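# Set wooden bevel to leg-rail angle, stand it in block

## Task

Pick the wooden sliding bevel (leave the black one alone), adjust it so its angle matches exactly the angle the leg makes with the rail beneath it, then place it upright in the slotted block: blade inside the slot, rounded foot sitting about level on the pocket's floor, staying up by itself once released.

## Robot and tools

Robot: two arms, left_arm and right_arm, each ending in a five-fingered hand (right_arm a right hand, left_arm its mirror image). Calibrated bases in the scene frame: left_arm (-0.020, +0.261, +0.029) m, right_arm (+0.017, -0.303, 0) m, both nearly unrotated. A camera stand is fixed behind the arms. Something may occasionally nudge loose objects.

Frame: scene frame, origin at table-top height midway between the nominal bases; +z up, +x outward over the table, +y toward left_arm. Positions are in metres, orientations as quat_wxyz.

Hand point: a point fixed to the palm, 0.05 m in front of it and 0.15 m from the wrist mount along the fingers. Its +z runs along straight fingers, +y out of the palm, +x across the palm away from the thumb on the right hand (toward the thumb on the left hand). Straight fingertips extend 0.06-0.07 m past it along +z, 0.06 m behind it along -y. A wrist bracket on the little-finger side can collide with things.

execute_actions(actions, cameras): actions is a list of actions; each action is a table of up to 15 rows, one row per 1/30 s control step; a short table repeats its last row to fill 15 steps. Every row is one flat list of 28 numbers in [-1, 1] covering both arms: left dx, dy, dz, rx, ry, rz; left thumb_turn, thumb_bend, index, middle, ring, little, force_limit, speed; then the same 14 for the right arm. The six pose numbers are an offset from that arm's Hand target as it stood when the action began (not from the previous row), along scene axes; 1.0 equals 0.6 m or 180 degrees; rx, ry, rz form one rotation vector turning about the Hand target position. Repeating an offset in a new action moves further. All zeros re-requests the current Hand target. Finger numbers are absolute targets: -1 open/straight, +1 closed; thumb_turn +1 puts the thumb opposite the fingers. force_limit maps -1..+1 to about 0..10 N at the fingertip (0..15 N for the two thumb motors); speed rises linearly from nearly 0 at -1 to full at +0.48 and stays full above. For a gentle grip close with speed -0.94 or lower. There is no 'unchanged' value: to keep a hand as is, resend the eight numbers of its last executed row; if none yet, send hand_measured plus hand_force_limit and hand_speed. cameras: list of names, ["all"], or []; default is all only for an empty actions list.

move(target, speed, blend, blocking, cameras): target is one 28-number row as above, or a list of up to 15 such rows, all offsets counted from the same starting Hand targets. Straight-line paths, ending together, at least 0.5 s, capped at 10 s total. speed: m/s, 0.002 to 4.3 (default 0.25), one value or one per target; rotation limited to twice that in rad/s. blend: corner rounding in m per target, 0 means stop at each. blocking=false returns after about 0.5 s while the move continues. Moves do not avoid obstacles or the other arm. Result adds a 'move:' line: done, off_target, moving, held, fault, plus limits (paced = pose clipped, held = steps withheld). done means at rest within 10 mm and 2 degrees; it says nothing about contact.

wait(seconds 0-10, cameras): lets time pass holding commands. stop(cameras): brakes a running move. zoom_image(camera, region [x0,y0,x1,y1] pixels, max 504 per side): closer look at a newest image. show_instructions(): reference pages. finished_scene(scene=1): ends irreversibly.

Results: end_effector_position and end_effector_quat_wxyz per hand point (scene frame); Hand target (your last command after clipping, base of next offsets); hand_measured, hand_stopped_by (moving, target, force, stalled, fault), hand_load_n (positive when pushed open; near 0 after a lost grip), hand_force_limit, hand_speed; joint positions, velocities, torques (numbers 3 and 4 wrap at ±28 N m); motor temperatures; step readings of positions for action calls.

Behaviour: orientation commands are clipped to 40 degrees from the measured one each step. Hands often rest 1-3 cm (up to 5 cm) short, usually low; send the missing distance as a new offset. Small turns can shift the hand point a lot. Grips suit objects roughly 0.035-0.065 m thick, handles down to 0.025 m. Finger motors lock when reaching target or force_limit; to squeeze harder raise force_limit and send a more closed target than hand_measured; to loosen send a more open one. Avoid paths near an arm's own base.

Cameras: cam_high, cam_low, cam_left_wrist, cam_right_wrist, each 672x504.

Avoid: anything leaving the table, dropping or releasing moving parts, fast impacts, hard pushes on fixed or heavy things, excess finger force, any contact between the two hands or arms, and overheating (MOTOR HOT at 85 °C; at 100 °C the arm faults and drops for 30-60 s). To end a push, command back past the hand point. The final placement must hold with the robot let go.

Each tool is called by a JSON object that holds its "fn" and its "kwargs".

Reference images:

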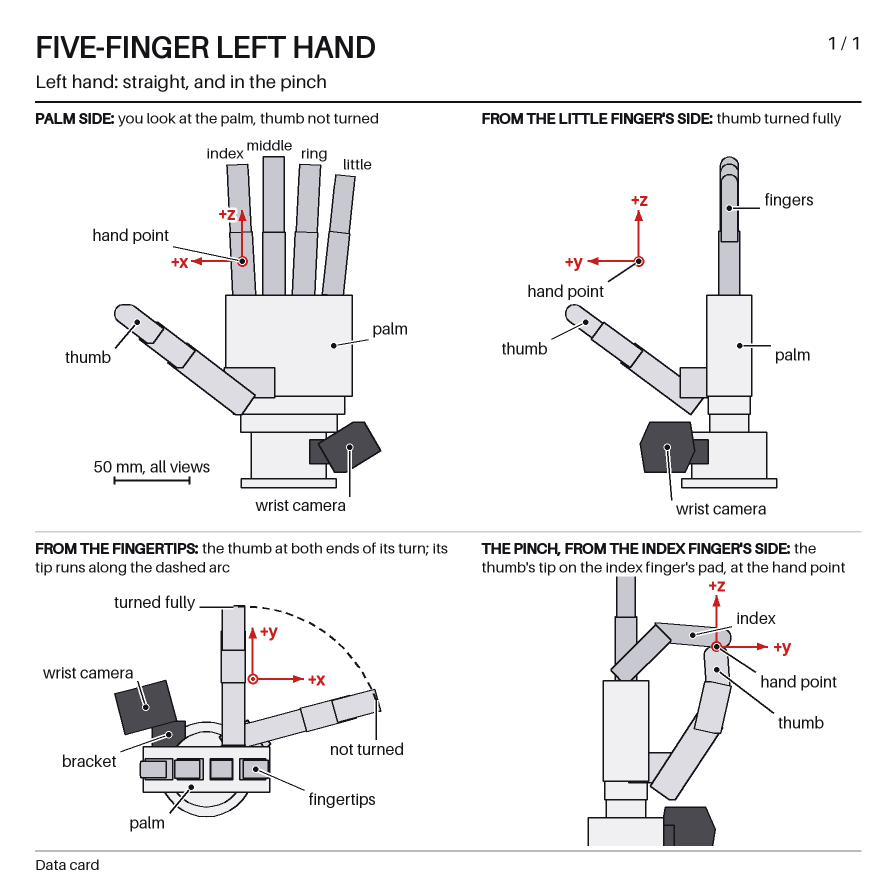

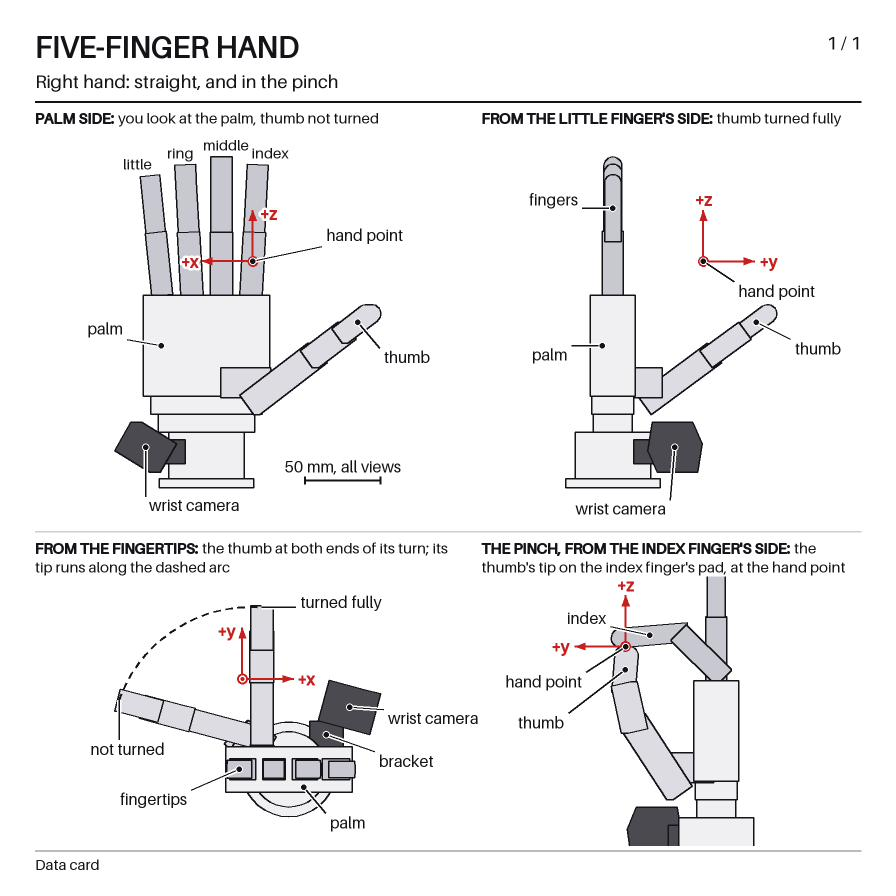

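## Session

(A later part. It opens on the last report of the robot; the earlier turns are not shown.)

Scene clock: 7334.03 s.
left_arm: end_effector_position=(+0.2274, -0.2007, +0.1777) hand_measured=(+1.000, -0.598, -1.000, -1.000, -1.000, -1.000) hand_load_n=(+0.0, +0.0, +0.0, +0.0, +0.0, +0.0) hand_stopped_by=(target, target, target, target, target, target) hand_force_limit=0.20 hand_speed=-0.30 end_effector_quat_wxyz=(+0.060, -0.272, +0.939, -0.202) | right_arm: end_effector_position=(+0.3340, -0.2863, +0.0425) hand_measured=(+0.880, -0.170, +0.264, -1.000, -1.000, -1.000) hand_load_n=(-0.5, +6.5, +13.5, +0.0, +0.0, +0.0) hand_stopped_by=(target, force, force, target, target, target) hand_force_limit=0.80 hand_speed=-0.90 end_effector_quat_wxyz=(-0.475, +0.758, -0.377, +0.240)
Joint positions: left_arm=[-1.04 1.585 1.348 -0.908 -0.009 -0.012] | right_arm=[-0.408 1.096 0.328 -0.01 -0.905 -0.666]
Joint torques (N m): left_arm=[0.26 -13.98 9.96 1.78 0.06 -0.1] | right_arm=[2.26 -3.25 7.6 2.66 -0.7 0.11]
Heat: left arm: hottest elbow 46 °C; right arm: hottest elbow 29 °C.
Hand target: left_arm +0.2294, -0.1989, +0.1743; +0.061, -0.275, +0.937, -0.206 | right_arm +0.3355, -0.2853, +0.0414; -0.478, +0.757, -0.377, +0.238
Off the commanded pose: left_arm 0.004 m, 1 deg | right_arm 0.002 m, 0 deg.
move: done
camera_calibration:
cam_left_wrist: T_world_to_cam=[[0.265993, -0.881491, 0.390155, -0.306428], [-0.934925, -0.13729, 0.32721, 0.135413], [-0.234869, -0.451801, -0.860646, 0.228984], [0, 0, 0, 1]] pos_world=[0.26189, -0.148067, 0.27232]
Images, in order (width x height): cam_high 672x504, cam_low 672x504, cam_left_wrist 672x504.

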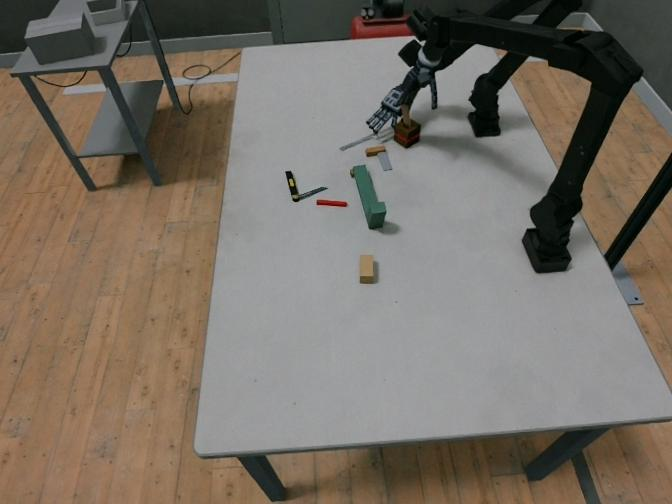

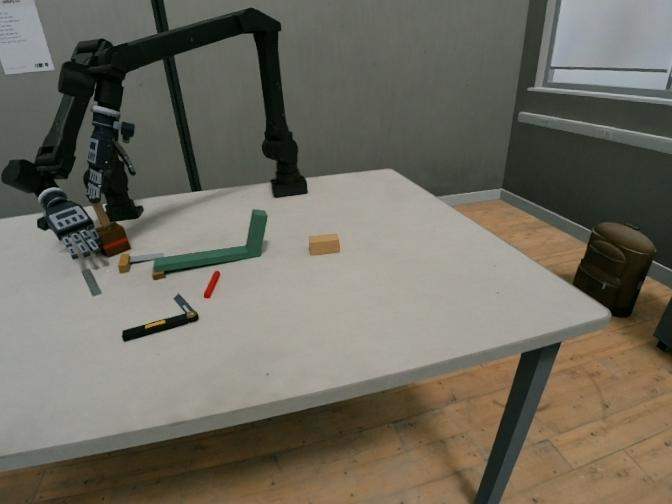

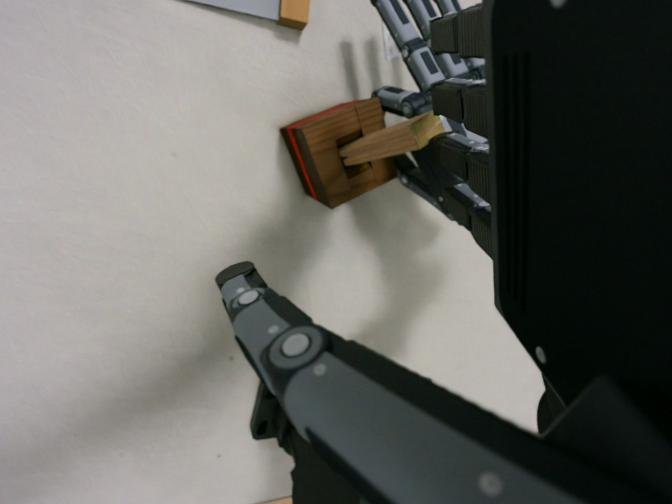

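{"fn": "move", "kwargs": {"target": [0,0.0,-0.025,0,0,0,1,-0.6,-1,-1,-1,-1,0.2,-0.3, 0,0,0,0,0,0,0.88,-0.05,0.5,-1,-1,-1,0.8,-0.9], "speed": 0.03, "cameras": ["cam_high","cam_low","cam_left_wrist"]}}

{"fn": "zoom_image", "kwargs": {"camera": "cam_low", "region": [60, 190, 150, 270]}}

{"fn": "zoom_image", "kwargs": {"camera": "cam_high", "region": [360, 90, 440, 160]}}

Scene clock: 7345.07 s.
left_arm: end_effector_position=(+0.2275, -0.2013, +0.1685) hand_measured=(+1.000, -0.598, -1.000, -1.000, -1.000, -1.000) hand_load_n=(+0.0, +0.0, +0.0, +0.0, +0.0, +0.0) hand_stopped_by=(target, target, target, target, target, target) hand_force_limit=0.20 hand_speed=-0.30 end_effector_quat_wxyz=(+0.061, -0.271, +0.938, -0.208) | right_arm: end_effector_position=(+0.3340, -0.2870, +0.0415) hand_measured=(+0.880, -0.170, +0.264, -1.000, -1.000, -1.000) hand_load_n=(-1.0, +6.5, +13.0, +0.0, +0.0, +0.0) hand_stopped_by=(target, force, force, target, target, target) hand_force_limit=0.80 hand_speed=-0.90 end_effector_quat_wxyz=(-0.473, +0.759, -0.378, +0.240)
Joint positions: left_arm=[-1.04 1.585 1.32 -0.868 -0.008 -0.012] | right_arm=[-0.408 1.098 0.328 -0.01 -0.9 -0.666]
Joint torques (N m): left_arm=[0.21 -13.39 9.76 1.73 0.03 -0.1] | right_arm=[2.26 -3.55 7.58 2.63 -0.87 0.11]
Motor temperatures (°C): left_arm=[21 24 45 21 23 20] | right_arm=[21 23 29 24 23 21]
Heat: left arm: hottest elbow 45 °C; right arm: hottest elbow 29 °C.
Hand target: left_arm +0.2293, -0.1989, +0.1594; +0.061, -0.275, +0.937, -0.206 | right_arm +0.3356, -0.2854, +0.0414; -0.478, +0.757, -0.377, +0.238
Off the commanded pose: left_arm 0.010 m, 1 deg | right_arm 0.002 m, 1 deg.
move: done
camera_calibration:
cam_left_wrist: T_world_to_cam=[[0.263425, -0.877278, 0.401237, -0.303768], [-0.936762, -0.133287, 0.323593, 0.140272], [-0.230401, -0.461106, -0.856911, 0.217333], [0, 0, 0, 1]] pos_world=[0.261495, -0.147579, 0.262727]
Images, in order (width x height): cam_high 672x504, cam_low 672x504, cam_left_wrist 672x504.

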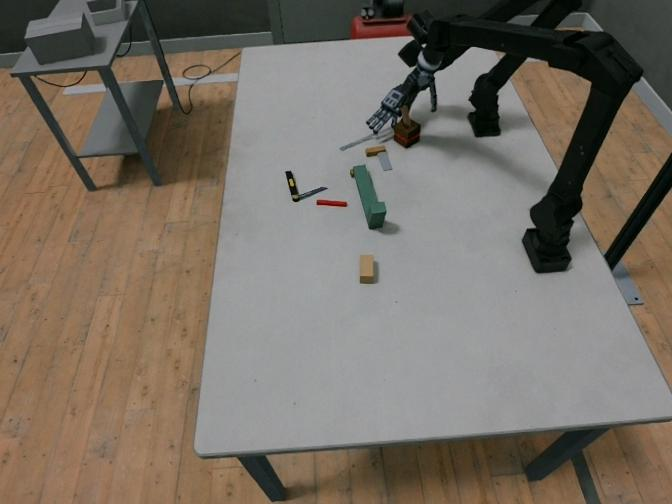

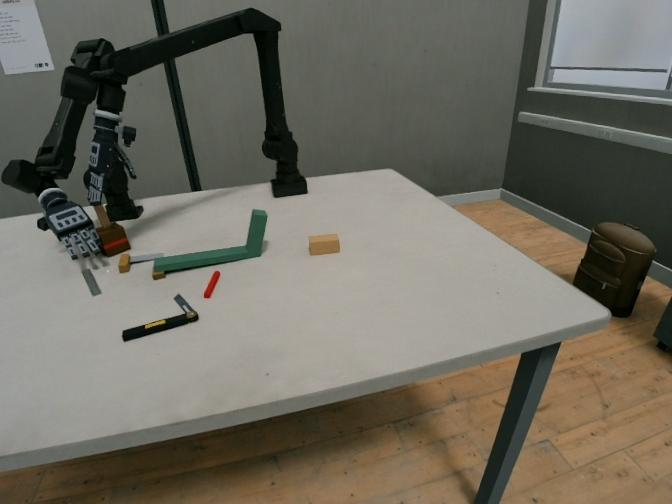

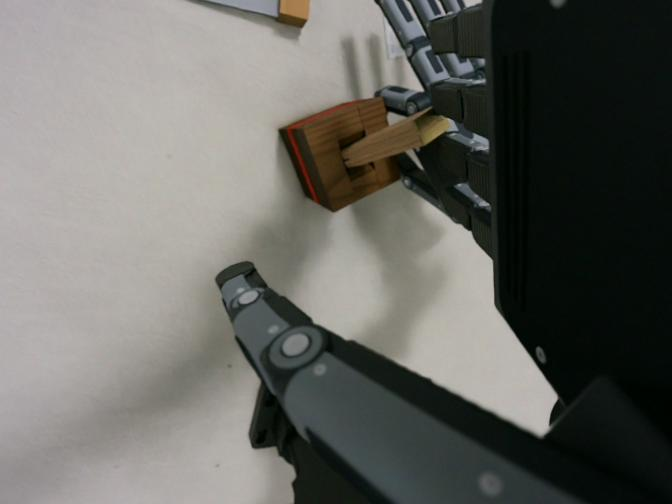

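Scaled by 5.600 from the camera's 672x504 image, which has a finer 960x720 frame.

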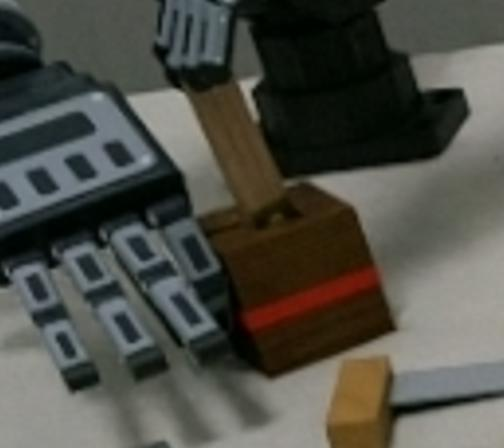

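Scaled by 6.300 from the camera's 672x504 image, which has a finer 960x720 frame.

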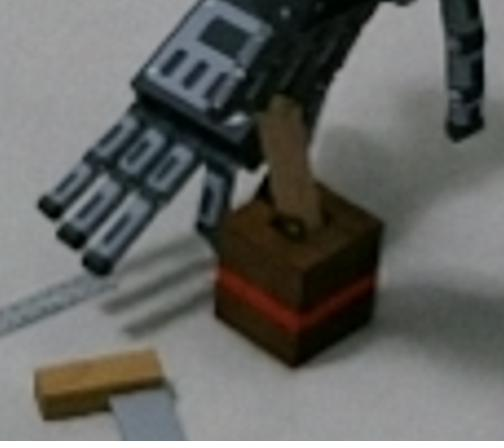

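{"fn": "move", "kwargs": {"target": [-0.002,0.004,-0.03,0,0,0,1,-0.6,-1,-1,-1,-1,0.2,-0.3, 0,0,0.004,0,0,0,0.88,-0.05,0.5,-1,-1,-1,0.8,-0.9], "speed": 0.03, "cameras": ["cam_high","cam_low","cam_right_wrist"]}}

{"fn": "zoom_image", "kwargs": {"camera": "cam_low", "region": [60, 190, 150, 270]}}

{"fn": "zoom_image", "kwargs": {"camera": "cam_right_wrist", "region": [100, 180, 480, 465]}}

Scene clock: 7354.63 s.
left_arm: end_effector_position=(+0.2302, -0.2054, +0.1585) hand_measured=(+1.000, -0.598, -1.000, -1.000, -1.000, -1.000) hand_load_n=(+0.0, +0.0, +0.0, +0.0, +0.5, +0.0) hand_stopped_by=(target, target, target, target, target, target) hand_force_limit=0.20 hand_speed=-0.30 end_effector_quat_wxyz=(+0.066, -0.270, +0.934, -0.223) | right_arm: end_effector_position=(+0.3342, -0.2876, +0.0411) hand_measured=(+0.880, -0.170, +0.264, -1.000, -1.000, -1.000) hand_load_n=(-1.5, +6.5, +13.0, +0.0, +0.0, +0.0) hand_stopped_by=(target, force, force, target, target, target) hand_force_limit=0.80 hand_speed=-0.90 end_effector_quat_wxyz=(-0.472, +0.759, -0.378, +0.241)
Joint positions: left_arm=[-1.04 1.585 1.288 -0.805 -0.009 -0.012] | right_arm=[-0.408 1.098 0.328 -0.01 -0.897 -0.67]
Joint torques (N m): left_arm=[0.21 -12.45 9.05 1.14 0.06 -0.1] | right_arm=[2.26 -4.25 7.9 2.09 -1 0.15]
Heat: left arm: hottest elbow 45 °C; right arm: hottest elbow 29 °C.
Hand target: left_arm +0.2281, -0.1964, +0.1413; +0.061, -0.275, +0.937, -0.205 | right_arm +0.3355, -0.2853, +0.0438; -0.478, +0.757, -0.377, +0.238
Off the commanded pose: left_arm 0.019 m, 2 deg | right_arm 0.004 m, 1 deg.
move: off_target (left_arm)
camera_calibration:
cam_right_wrist: T_world_to_cam=[[-0.192929, -0.466366, -0.863297, -0.0343536], [-0.917889, 0.396731, -0.00919004, 0.432061], [0.346782, 0.790638, -0.504613, 0.247871], [0, 0, 0, 1]] pos_world=[0.303999, -0.383409, 0.0993921]
Images, in order (width x height): cam_high 672x504, cam_low 672x504, cam_right_wrist 672x504.

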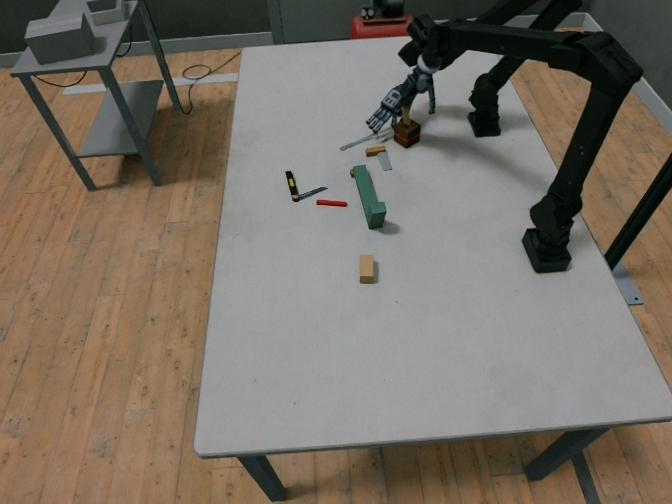

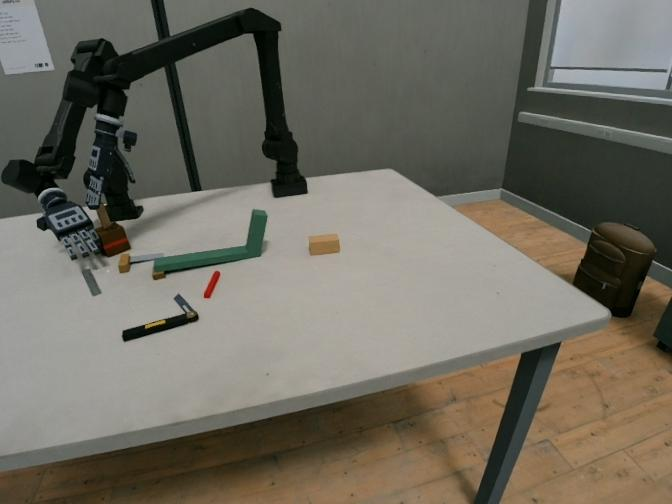

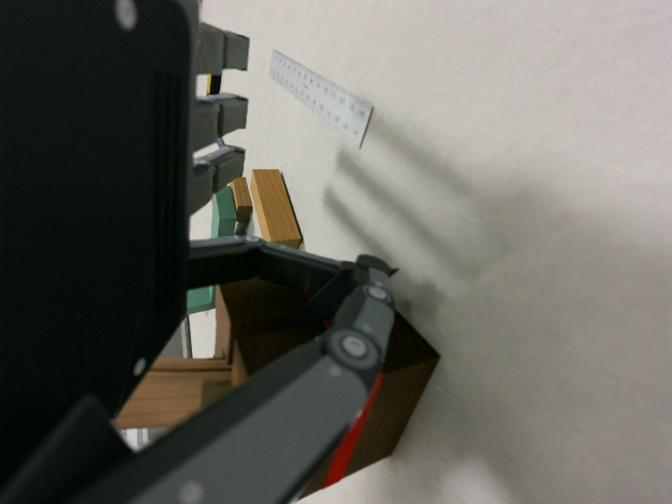

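Scaled by 5.600 from the camera's 672x504 image, which has a finer 960x720 frame.

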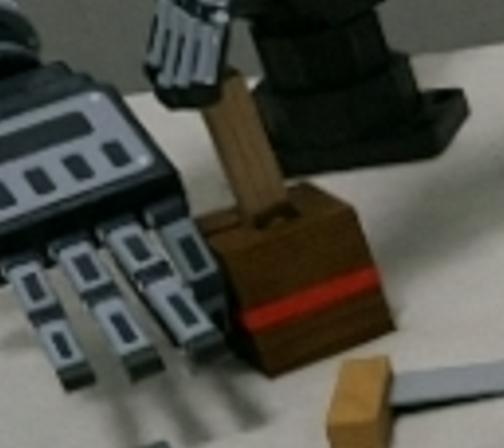

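Scaled by 1.326 from the camera's 672x504 image, which has a finer 960x720 frame.

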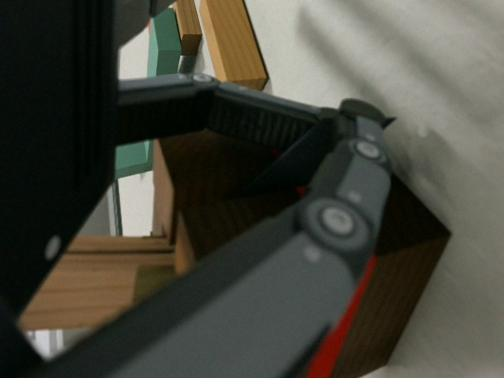

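{"fn": "wait", "kwargs": {"seconds": 0, "cameras": ["cam_high","cam_left_wrist"]}}

{"fn": "zoom_image", "kwargs": {"camera": "cam_left_wrist", "region": [240, 40, 520, 250]}}

{"fn": "zoom_image", "kwargs": {"camera": "cam_high", "region": [370, 80, 440, 150]}}

Scene clock: 7365.90 s.
left_arm: end_effector_position=(+0.2302, -0.2054, +0.1585) hand_measured=(+1.000, -0.598, -1.000, -1.000, -1.000, -1.000) hand_load_n=(+0.0, +0.0, +0.0, +0.0, +0.0, +0.0) hand_stopped_by=(target, target, target, target, target, target) hand_force_limit=0.20 hand_speed=-0.30 end_effector_quat_wxyz=(+0.066, -0.270, +0.934, -0.223) | right_arm: end_effector_position=(+0.3342, -0.2876, +0.0411) hand_measured=(+0.880, -0.170, +0.264, -1.000, -1.000, -1.000) hand_load_n=(-1.5, +6.5, +12.5, +0.0, +0.0, +0.0) hand_stopped_by=(target, force, force, target, target, target) hand_force_limit=0.80 hand_speed=-0.90 end_effector_quat_wxyz=(-0.472, +0.759, -0.378, +0.241)
Joint positions: left_arm=[-1.04 1.585 1.288 -0.805 -0.009 -0.012] | right_arm=[-0.408 1.098 0.328 -0.01 -0.897 -0.67]
Joint torques (N m): left_arm=[0.26 -12.45 9.05 1.14 0.06 -0.1] | right_arm=[2.14 -4.19 7.91 2.09 -1 0.15]
Heat: left arm: hottest elbow 44 °C; right arm: hottest elbow 29 °C.
Hand target: left_arm +0.2281, -0.1964, +0.1413; +0.061, -0.275, +0.937, -0.205 | right_arm +0.3355, -0.2853, +0.0438; -0.478, +0.757, -0.377, +0.238
Off the commanded pose: left_arm 0.019 m, 2 deg | right_arm 0.004 m, 1 deg.
camera_calibration:
cam_left_wrist: T_world_to_cam=[[0.256656, -0.866277, 0.428594, -0.304724], [-0.942095, -0.125202, 0.311098, 0.150334], [-0.215836, -0.483621, -0.848249, 0.198185], [0, 0, 0, 1]] pos_world=[0.262614, -0.149307, 0.251944]
Images, in order (width x height): cam_high 672x504, cam_left_wrist 672x504.

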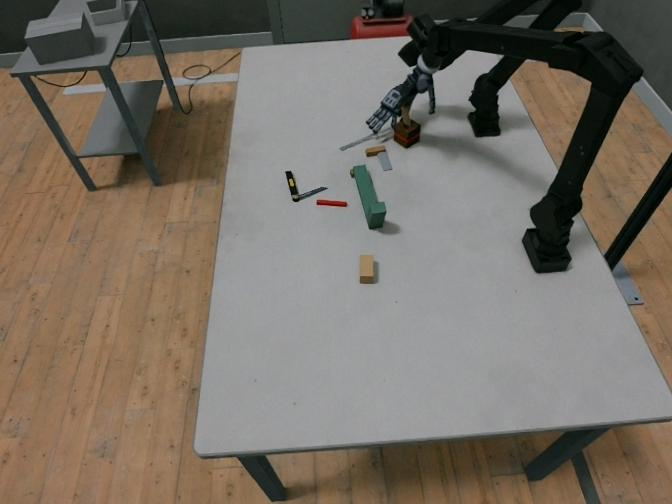

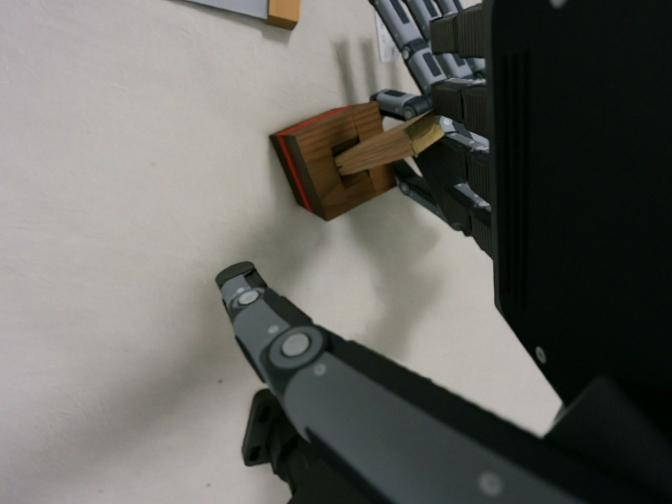

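Scaled by 1.800 from the camera's 672x504 image, which has a finer 960x720 frame.

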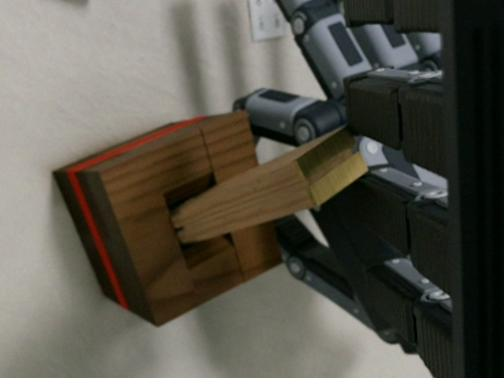

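Scaled by 7.200 from the camera's 672x504 image, which has a finer 960x720 frame.

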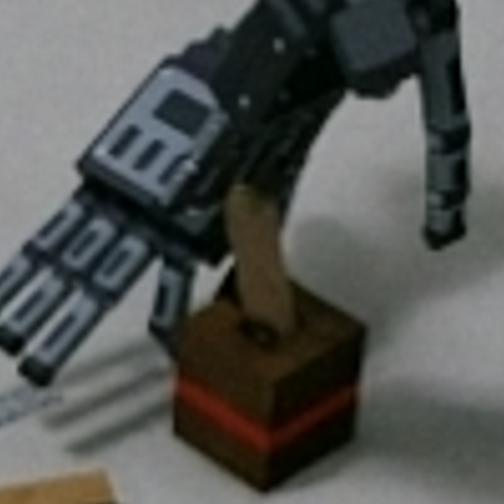

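{"fn": "move", "kwargs": {"target": [[0,0.0,0.06,0,0,0,1,-0.6,-1,-1,-1,-1,0.2,-0.3, 0,0,0,0,0,0,0.88,-0.05,0.5,-1,-1,-1,0.8,-0.9],[-0.003,0.022,0.06,0,0,0,1,-0.6,-1,-1,-1,-1,0.2,-0.3, 0,0,0,0,0,0,0.88,-0.05,0.5,-1,-1,-1,0.8,-0.9]], "speed": 0.06, "cameras": ["cam_high","cam_left_wrist"]}}

{"fn": "zoom_image", "kwargs": {"camera": "cam_left_wrist", "region": [240, 40, 520, 250]}}

Scene clock: 7416.13 s.
left_arm: end_effector_position=(+0.2230, -0.1907, +0.1749) hand_measured=(+1.000, -0.598, -1.000, -1.000, -1.000, -1.000) hand_load_n=(+0.0, +0.0, +0.0, +0.0, +0.0, +0.0) hand_stopped_by=(target, target, target, target, target, target) hand_force_limit=0.20 hand_speed=-0.30 end_effector_quat_wxyz=(+0.060, -0.273, +0.937, -0.210) | right_arm: end_effector_position=(+0.3357, -0.2880, +0.0422) hand_measured=(+0.880, -0.170, +0.264, -1.000, -1.000, -1.000) hand_load_n=(-1.5, +7.0, +13.0, +0.0, +0.0, -0.5) hand_stopped_by=(target, force, force, target, target, target) hand_force_limit=0.80 hand_speed=-0.90 end_effector_quat_wxyz=(-0.473, +0.760, -0.373, +0.245)
Joint positions: left_arm=[-1.035 1.55 1.296 -0.876 -0.003 -0.012] | right_arm=[-0.408 1.098 0.328 -0.001 -0.901 -0.673]
Joint torques (N m): left_arm=[0.73 -13.8 11.08 0.53 0.01 0.01] | right_arm=[2.26 -4.25 7.9 1.7 -0.86 0.19]
Heat: left arm: hottest elbow 41 °C; right arm: hottest elbow 29 °C.
Hand target: left_arm +0.2264, -0.1832, +0.1773; +0.061, -0.275, +0.937, -0.206 | right_arm +0.3355, -0.2853, +0.0438; -0.478, +0.757, -0.377, +0.238
Off the commanded pose: left_arm 0.009 m, 1 deg | right_arm 0.003 m, 1 deg.
move: done
camera_calibration:
cam_left_wrist: T_world_to_cam=[[0.267204, -0.874546, 0.404686, -0.296852], [-0.935475, -0.134623, 0.326745, 0.134293], [-0.231273, -0.465882, -0.854088, 0.22548], [0, 0, 0, 1]] pos_world=[0.257095, -0.136485, 0.268832]
Images, in order (width x height): cam_high 672x504, cam_left_wrist 672x504.

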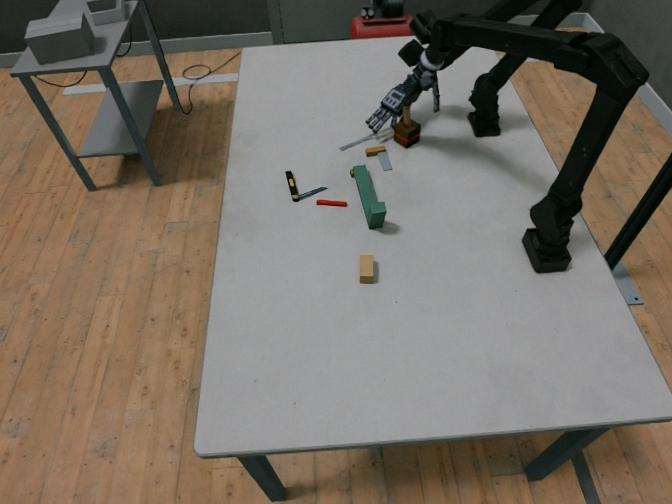

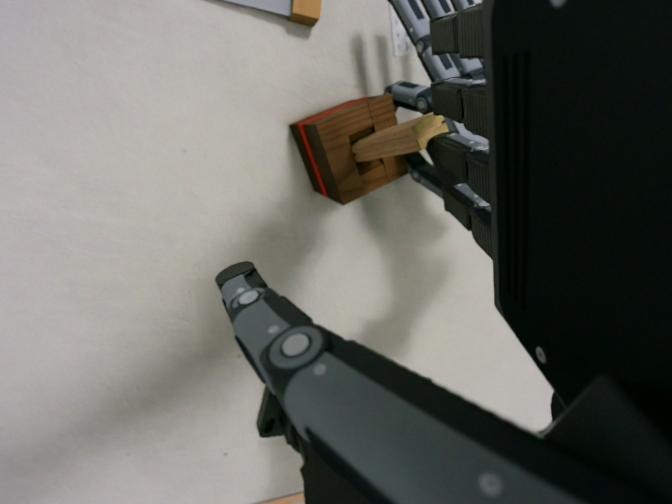

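Scaled by 1.800 from the camera's 672x504 image, which has a finer 960x720 frame.

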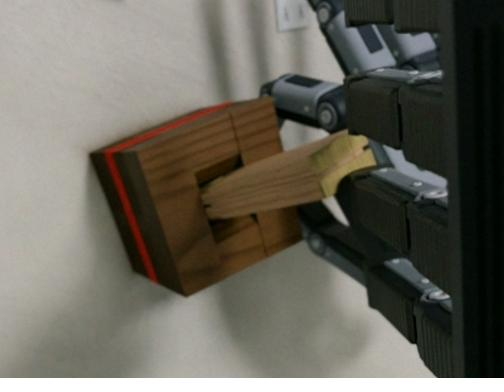

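{"fn": "move", "kwargs": {"target": [[0.003,0.006,-0.015,0,0,0,1,-0.6,-1,-1,-1,-1,0.2,-0.3, 0,0,0,0,0,0,0.88,-0.05,0.5,-1,-1,-1,0.8,-0.9],[0.001,0.01,-0.05,0,0,0,1,-0.6,-1,-1,-1,-1,0.2,-0.3, 0,0,0,0,0,0,0.88,-0.05,0.5,-1,-1,-1,0.8,-0.9]], "speed": 0.03, "cameras": ["cam_high","cam_low","cam_left_wrist"]}}

{"fn": "zoom_image", "kwargs": {"camera": "cam_left_wrist", "region": [240, 40, 520, 250]}}

{"fn": "zoom_image", "kwargs": {"camera": "cam_low", "region": [60, 190, 150, 270]}}

Scene clock: 7431.80 s.
left_arm: end_effector_position=(+0.2251, -0.1864, +0.1678) hand_measured=(+1.000, -0.598, -1.000, -1.000, -1.000, -1.000) hand_load_n=(+0.0, +0.0, +0.0, +0.0, +0.0, +0.0) hand_stopped_by=(target, target, target, target, target, target) hand_force_limit=0.20 hand_speed=-0.30 end_effector_quat_wxyz=(+0.063, -0.276, +0.933, -0.221) | right_arm: end_effector_position=(+0.3361, -0.2893, +0.0413) hand_measured=(+0.880, -0.170, +0.264, -1.000, -1.000, -1.000) hand_load_n=(-2.0, +8.5, +12.5, +0.0, +0.0, +0.0) hand_stopped_by=(target, force, force, target, target, target) hand_force_limit=0.80 hand_speed=-0.90 end_effector_quat_wxyz=(-0.469, +0.760, -0.375, +0.247)
Joint positions: left_arm=[-1.026 1.533 1.252 -0.825 0 -0.012] | right_arm=[-0.408 1.098 0.328 -0.001 -0.892 -0.673]
Joint torques (N m): left_arm=[0.32 -11.28 8.72 1.65 0.04 0.09] | right_arm=[2.26 -4.19 7.88 1.7 -1.19 0.19]
Heat: left arm: hottest elbow 41 °C; right arm: hottest elbow 29 °C.
Hand target: left_arm +0.2270, -0.1772, +0.1474; +0.061, -0.275, +0.937, -0.206 | right_arm +0.3355, -0.2854, +0.0438; -0.478, +0.757, -0.377, +0.238
Off the commanded pose: left_arm 0.023 m, 2 deg | right_arm 0.005 m, 1 deg.
move: off_target (left_arm)
camera_calibration:
cam_left_wrist: T_world_to_cam=[[0.269566, -0.863391, 0.426486, -0.29291], [-0.937806, -0.134763, 0.319935, 0.140817], [-0.218754, -0.486205, -0.846021, 0.213917], [0, 0, 0, 1]] pos_world=[0.257813, -0.129911, 0.260848]
Images, in order (width x height): cam_high 672x504, cam_low 672x504, cam_left_wrist 672x504.

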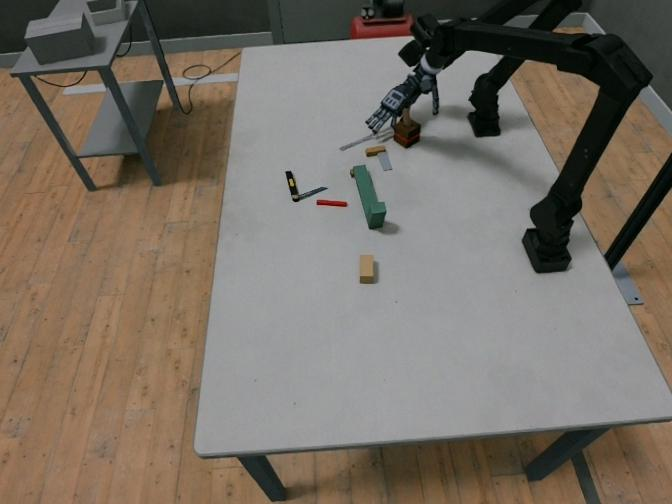

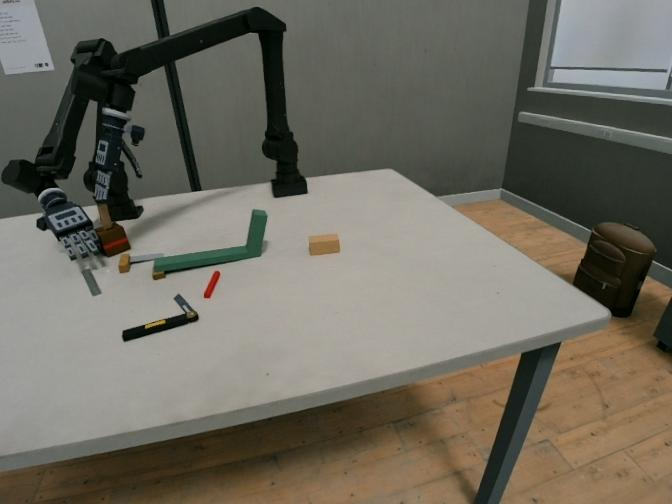

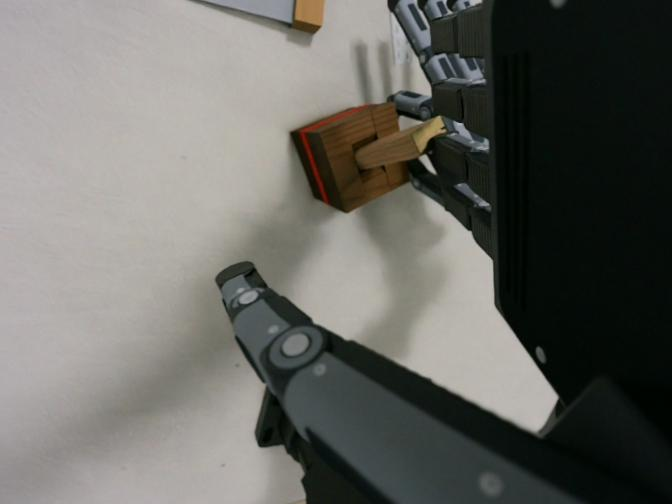

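Scaled by 1.800 from the camera's 672x504 image, which has a finer 960x720 frame.

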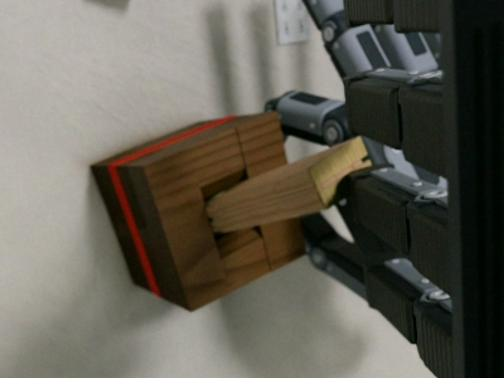

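Scaled by 5.600 from the camera's 672x504 image, which has a finer 960x720 frame.

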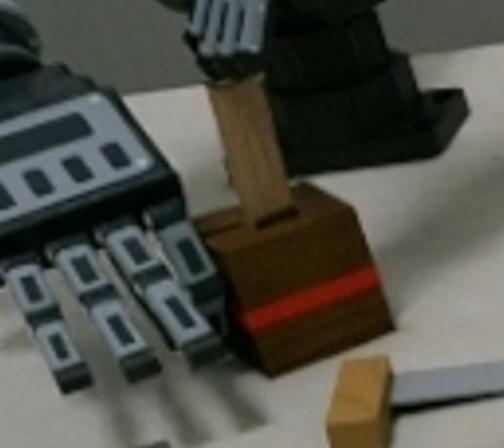

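{"fn": "wait", "kwargs": {"seconds": 0, "cameras": ["cam_high","cam_right_wrist"]}}

{"fn": "zoom_image", "kwargs": {"camera": "cam_right_wrist", "region": [100, 180, 480, 465]}}

{"fn": "zoom_image", "kwargs": {"camera": "cam_high", "region": [370, 80, 440, 150]}}

Scene clock: 7441.20 s.
left_arm: end_effector_position=(+0.2251, -0.1864, +0.1678) hand_measured=(+1.000, -0.598, -1.000, -1.000, -1.000, -1.000) hand_load_n=(+0.0, +0.0, +0.0, +0.0, +0.0, +0.0) hand_stopped_by=(target, target, target, target, target, target) hand_force_limit=0.20 hand_speed=-0.30 end_effector_quat_wxyz=(+0.063, -0.276, +0.933, -0.221) | right_arm: end_effector_position=(+0.3361, -0.2893, +0.0413) hand_measured=(+0.880, -0.170, +0.264, -1.000, -1.000, -1.000) hand_load_n=(-2.0, +8.5, +12.0, +0.0, +0.0, +0.0) hand_stopped_by=(target, force, force, target, target, target) hand_force_limit=0.80 hand_speed=-0.90 end_effector_quat_wxyz=(-0.469, +0.760, -0.375, +0.247)
Joint positions: left_arm=[-1.026 1.533 1.252 -0.825 0 -0.012] | right_arm=[-0.408 1.098 0.328 -0.001 -0.892 -0.673]
Joint torques (N m): left_arm=[0.62 -11.28 8.72 1.65 0.03 0.09] | right_arm=[2.2 -4.25 7.88 1.69 -1.19 0.19]
Heat: left arm: hottest elbow 41 °C; right arm: hottest elbow 29 °C.
Hand target: left_arm +0.2270, -0.1772, +0.1474; +0.061, -0.275, +0.937, -0.206 | right_arm +0.3355, -0.2854, +0.0438; -0.478, +0.757, -0.377, +0.238
Off the commanded pose: left_arm 0.023 m, 2 deg | right_arm 0.005 m, 1 deg.
camera_calibration:
cam_right_wrist: T_world_to_cam=[[-0.186426, -0.474247, -0.860427, -0.0391104], [-0.91699, 0.398362, -0.0208858, 0.435085], [0.352667, 0.78511, -0.509145, 0.245231], [0, 0, 0, 1]] pos_world=[0.305193, -0.384403, 0.100293]
Images, in order (width x height): cam_high 672x504, cam_right_wrist 672x504.

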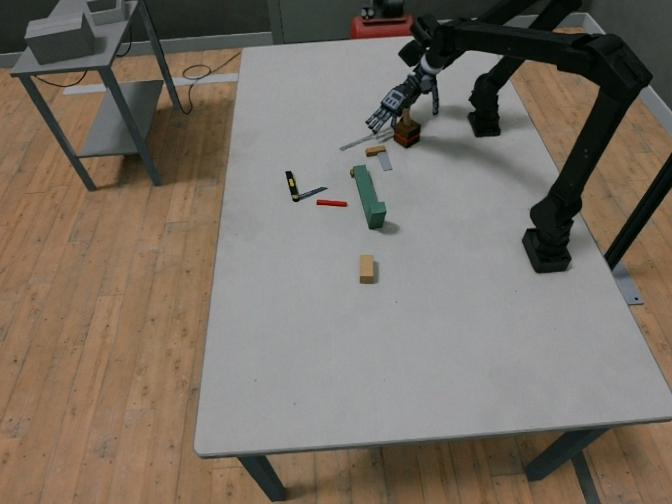

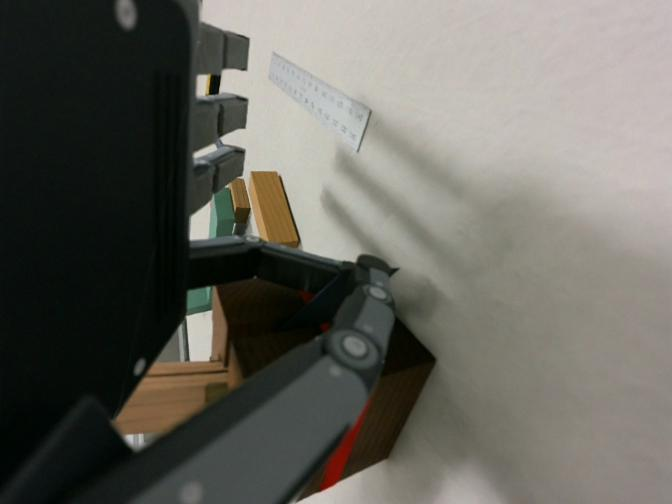

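Scaled by 1.326 from the camera's 672x504 image, which has a finer 960x720 frame.

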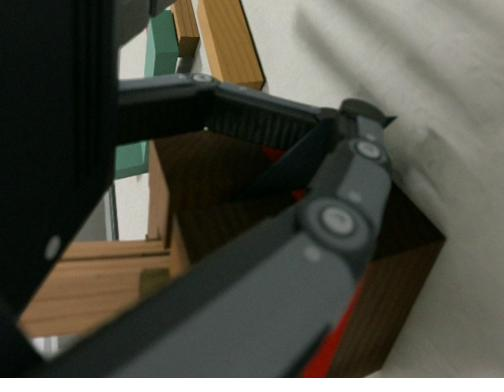

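Scaled by 7.200 from the camera's 672x504 image, which has a finer 960x720 frame.

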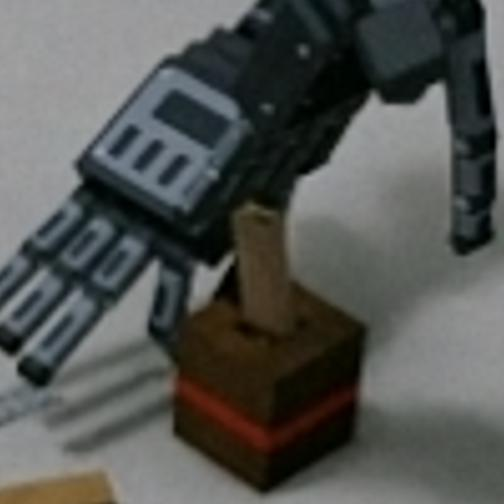

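{"fn": "move", "kwargs": {"target": [0,0.0,0,0,0,0,1,-0.6,-1,-1,-1,-1,0.2,-0.3, 0,-0.003,0.018,0,0,0,0.88,-0.05,0.5,-1,-1,-1,0.8,-0.9], "speed": 0.03, "cameras": ["cam_low","cam_right_wrist"]}}

{"fn": "zoom_image", "kwargs": {"camera": "cam_right_wrist", "region": [100, 180, 480, 465]}}

{"fn": "zoom_image", "kwargs": {"camera": "cam_low", "region": [60, 190, 150, 270]}}

Scene clock: 7450.77 s.
left_arm: end_effector_position=(+0.2247, -0.1872, +0.1680) hand_measured=(+1.000, -0.598, -1.000, -1.000, -1.000, -1.000) hand_load_n=(+0.0, +0.0, +0.0, +0.0, +0.0, +0.0) hand_stopped_by=(target, target, target, target, target, target) hand_force_limit=0.20 hand_speed=-0.30 end_effector_quat_wxyz=(+0.061, -0.276, +0.933, -0.223) | right_arm: end_effector_position=(+0.3331, -0.2893, +0.0403) hand_measured=(+0.880, -0.170, +0.264, -1.000, -1.000, -1.000) hand_load_n=(-1.5, +7.0, +18.0, +0.0, +0.0, +0.0) hand_stopped_by=(target, force, force, target, target, target) hand_force_limit=0.80 hand_speed=-0.90 end_effector_quat_wxyz=(-0.466, +0.764, -0.372, +0.245)
Joint positions: left_arm=[-1.026 1.533 1.252 -0.824 0.004 -0.012] | right_arm=[-0.408 1.09 0.328 -0.026 -0.89 -0.694]
Joint torques (N m): left_arm=[0.62 -11.34 8.72 1.59 -0.12 0.09] | right_arm=[1.79 -6.18 9.59 0.39 -1.49 0.38]
Heat: left arm: hottest elbow 41 °C; right arm: hottest elbow 29 °C.
Hand target: left_arm +0.2271, -0.1772, +0.1474; +0.061, -0.275, +0.937, -0.206 | right_arm +0.3355, -0.2871, +0.0546; -0.478, +0.757, -0.377, +0.238
Off the commanded pose: left_arm 0.023 m, 2 deg | right_arm 0.015 m, 2 deg.
move: off_target (left_arm, right_arm)
camera_calibration:
cam_right_wrist: T_world_to_cam=[[-0.18636, -0.48437, -0.854784, -0.0437588], [-0.920102, 0.391113, -0.021027, 0.431271], [0.344502, 0.78257, -0.518558, 0.248065], [0, 0, 0, 1]] pos_world=[0.3032, -0.384, 0.1003]
Images, in order (width x height): cam_low 672x504, cam_right_wrist 672x504.

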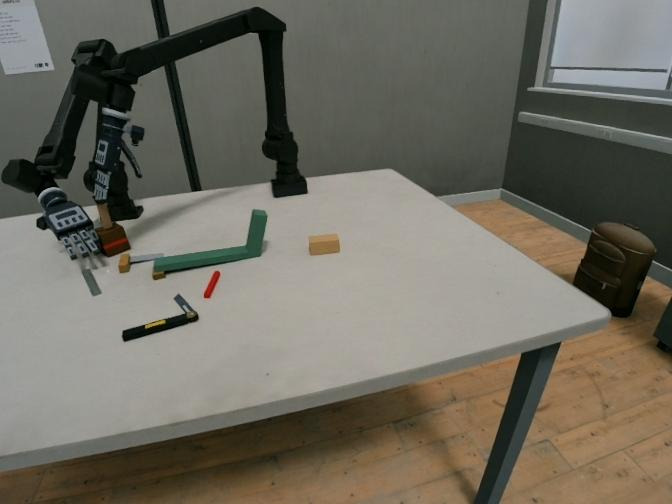

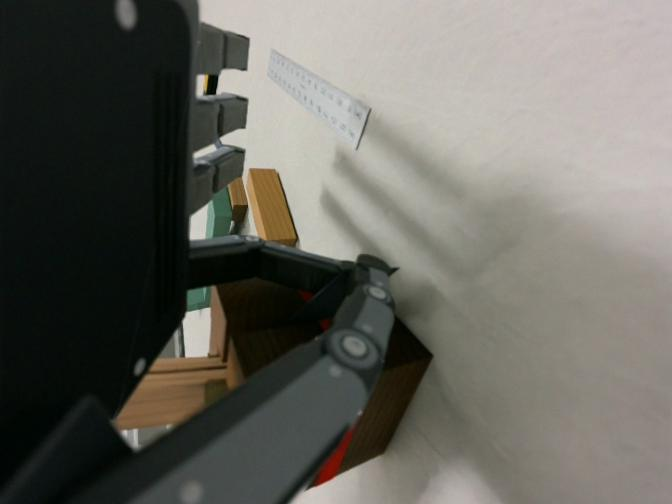

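Scaled by 1.326 from the camera's 672x504 image, which has a finer 960x720 frame.

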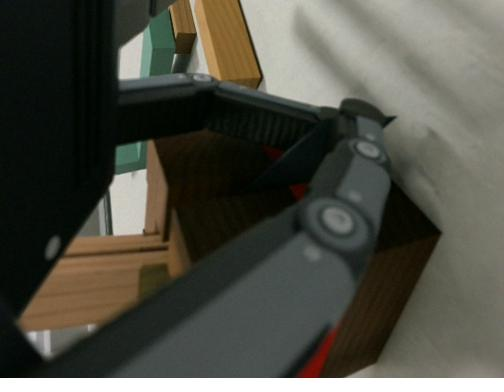

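Scaled by 5.600 from the camera's 672x504 image, which has a finer 960x720 frame.

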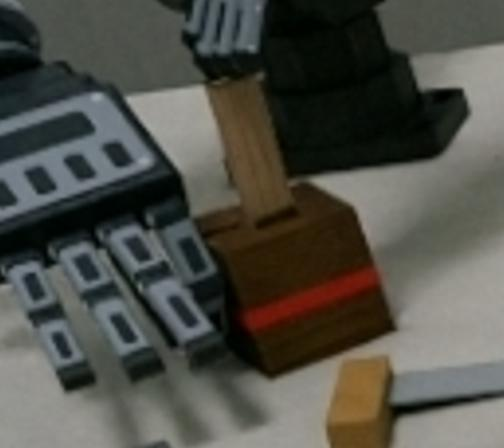

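{"fn": "move", "kwargs": {"target": [0,0.0,0,0,0,0,1,-0.6,-1,-1,-1,-1,0.2,-0.3, 0.006,0.003,0.02,0,0,0,0.88,-0.05,0.5,-1,-1,-1,0.8,-0.9], "speed": 0.03, "cameras": ["cam_low","cam_right_wrist"]}}

{"fn": "zoom_image", "kwargs": {"camera": "cam_right_wrist", "region": [100, 180, 480, 465]}}

{"fn": "zoom_image", "kwargs": {"camera": "cam_low", "region": [60, 190, 150, 270]}}

Scene clock: 7458.20 s.
left_arm: end_effector_position=(+0.2244, -0.1874, +0.1681) hand_measured=(+1.000, -0.598, -1.000, -1.000, -1.000, -1.000) hand_load_n=(+0.5, +0.0, +0.0, +0.0, +0.0, +0.0) hand_stopped_by=(target, target, target, target, target, target) hand_force_limit=0.20 hand_speed=-0.30 end_effector_quat_wxyz=(+0.060, -0.276, +0.933, -0.223) | right_arm: end_effector_position=(+0.3318, -0.2874, +0.0460) hand_measured=(+0.880, -0.170, +0.264, -1.000, -1.000, -1.000) hand_load_n=(-1.0, +5.0, +21.0, +0.0, +0.0, +0.5) hand_stopped_by=(target, force, force, target, target, target) hand_force_limit=0.80 hand_speed=-0.90 end_effector_quat_wxyz=(-0.465, +0.765, -0.375, +0.241)
Joint positions: left_arm=[-1.026 1.533 1.252 -0.824 0.006 -0.012] | right_arm=[-0.403 1.066 0.338 -0.067 -0.887 -0.69]
Joint torques (N m): left_arm=[0.62 -11.34 8.72 1.58 -0.17 0.09] | right_arm=[2.37 -6.3 10.84 0.51 -1.29 0.48]
Heat: left arm: hottest elbow 41 °C; right arm: hottest elbow 29 °C.
Hand target: left_arm +0.2270, -0.1772, +0.1474; +0.061, -0.275, +0.937, -0.206 | right_arm +0.3392, -0.2853, +0.0666; -0.478, +0.757, -0.377, +0.238
Off the commanded pose: left_arm 0.023 m, 2 deg | right_arm 0.022 m, 2 deg.
move: off_target (left_arm, right_arm)
camera_calibration:
cam_right_wrist: T_world_to_cam=[[-0.194539, -0.48111, -0.854802, -0.034603], [-0.920586, 0.390405, -0.0102218, 0.428857], [0.338637, 0.784931, -0.518853, 0.252667], [0, 0, 0, 1]] pos_world=[0.302506, -0.382402, 0.105902]
Images, in order (width x height): cam_low 672x504, cam_right_wrist 672x504.

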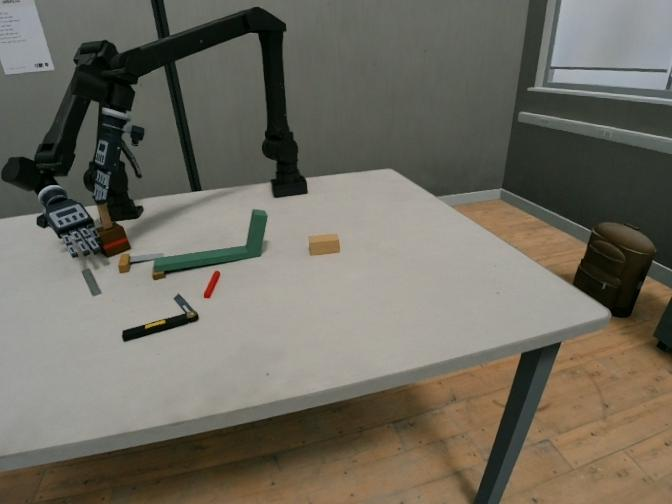

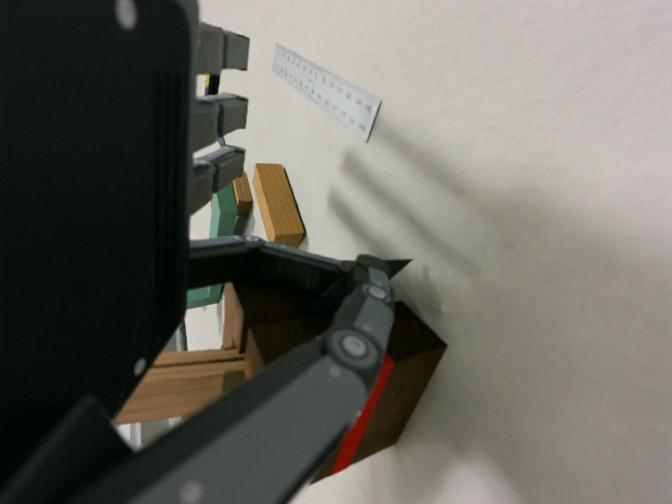

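Scaled by 1.326 from the camera's 672x504 image, which has a finer 960x720 frame.

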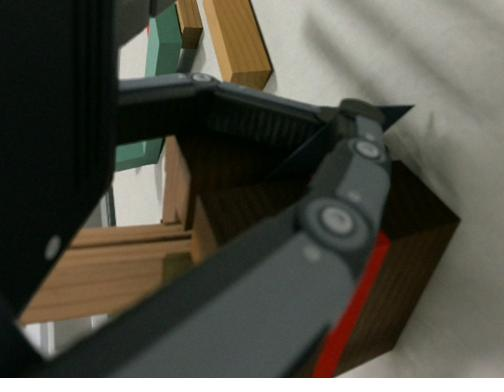

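Scaled by 5.600 from the camera's 672x504 image, which has a finer 960x720 frame.

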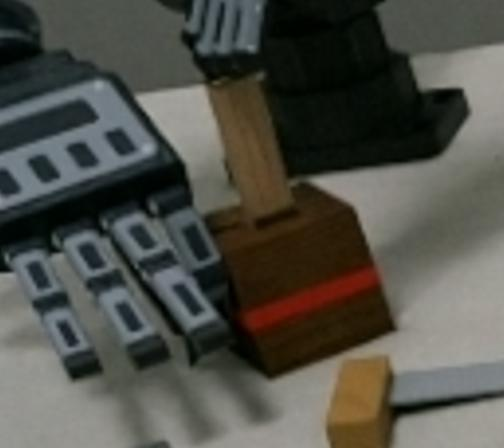

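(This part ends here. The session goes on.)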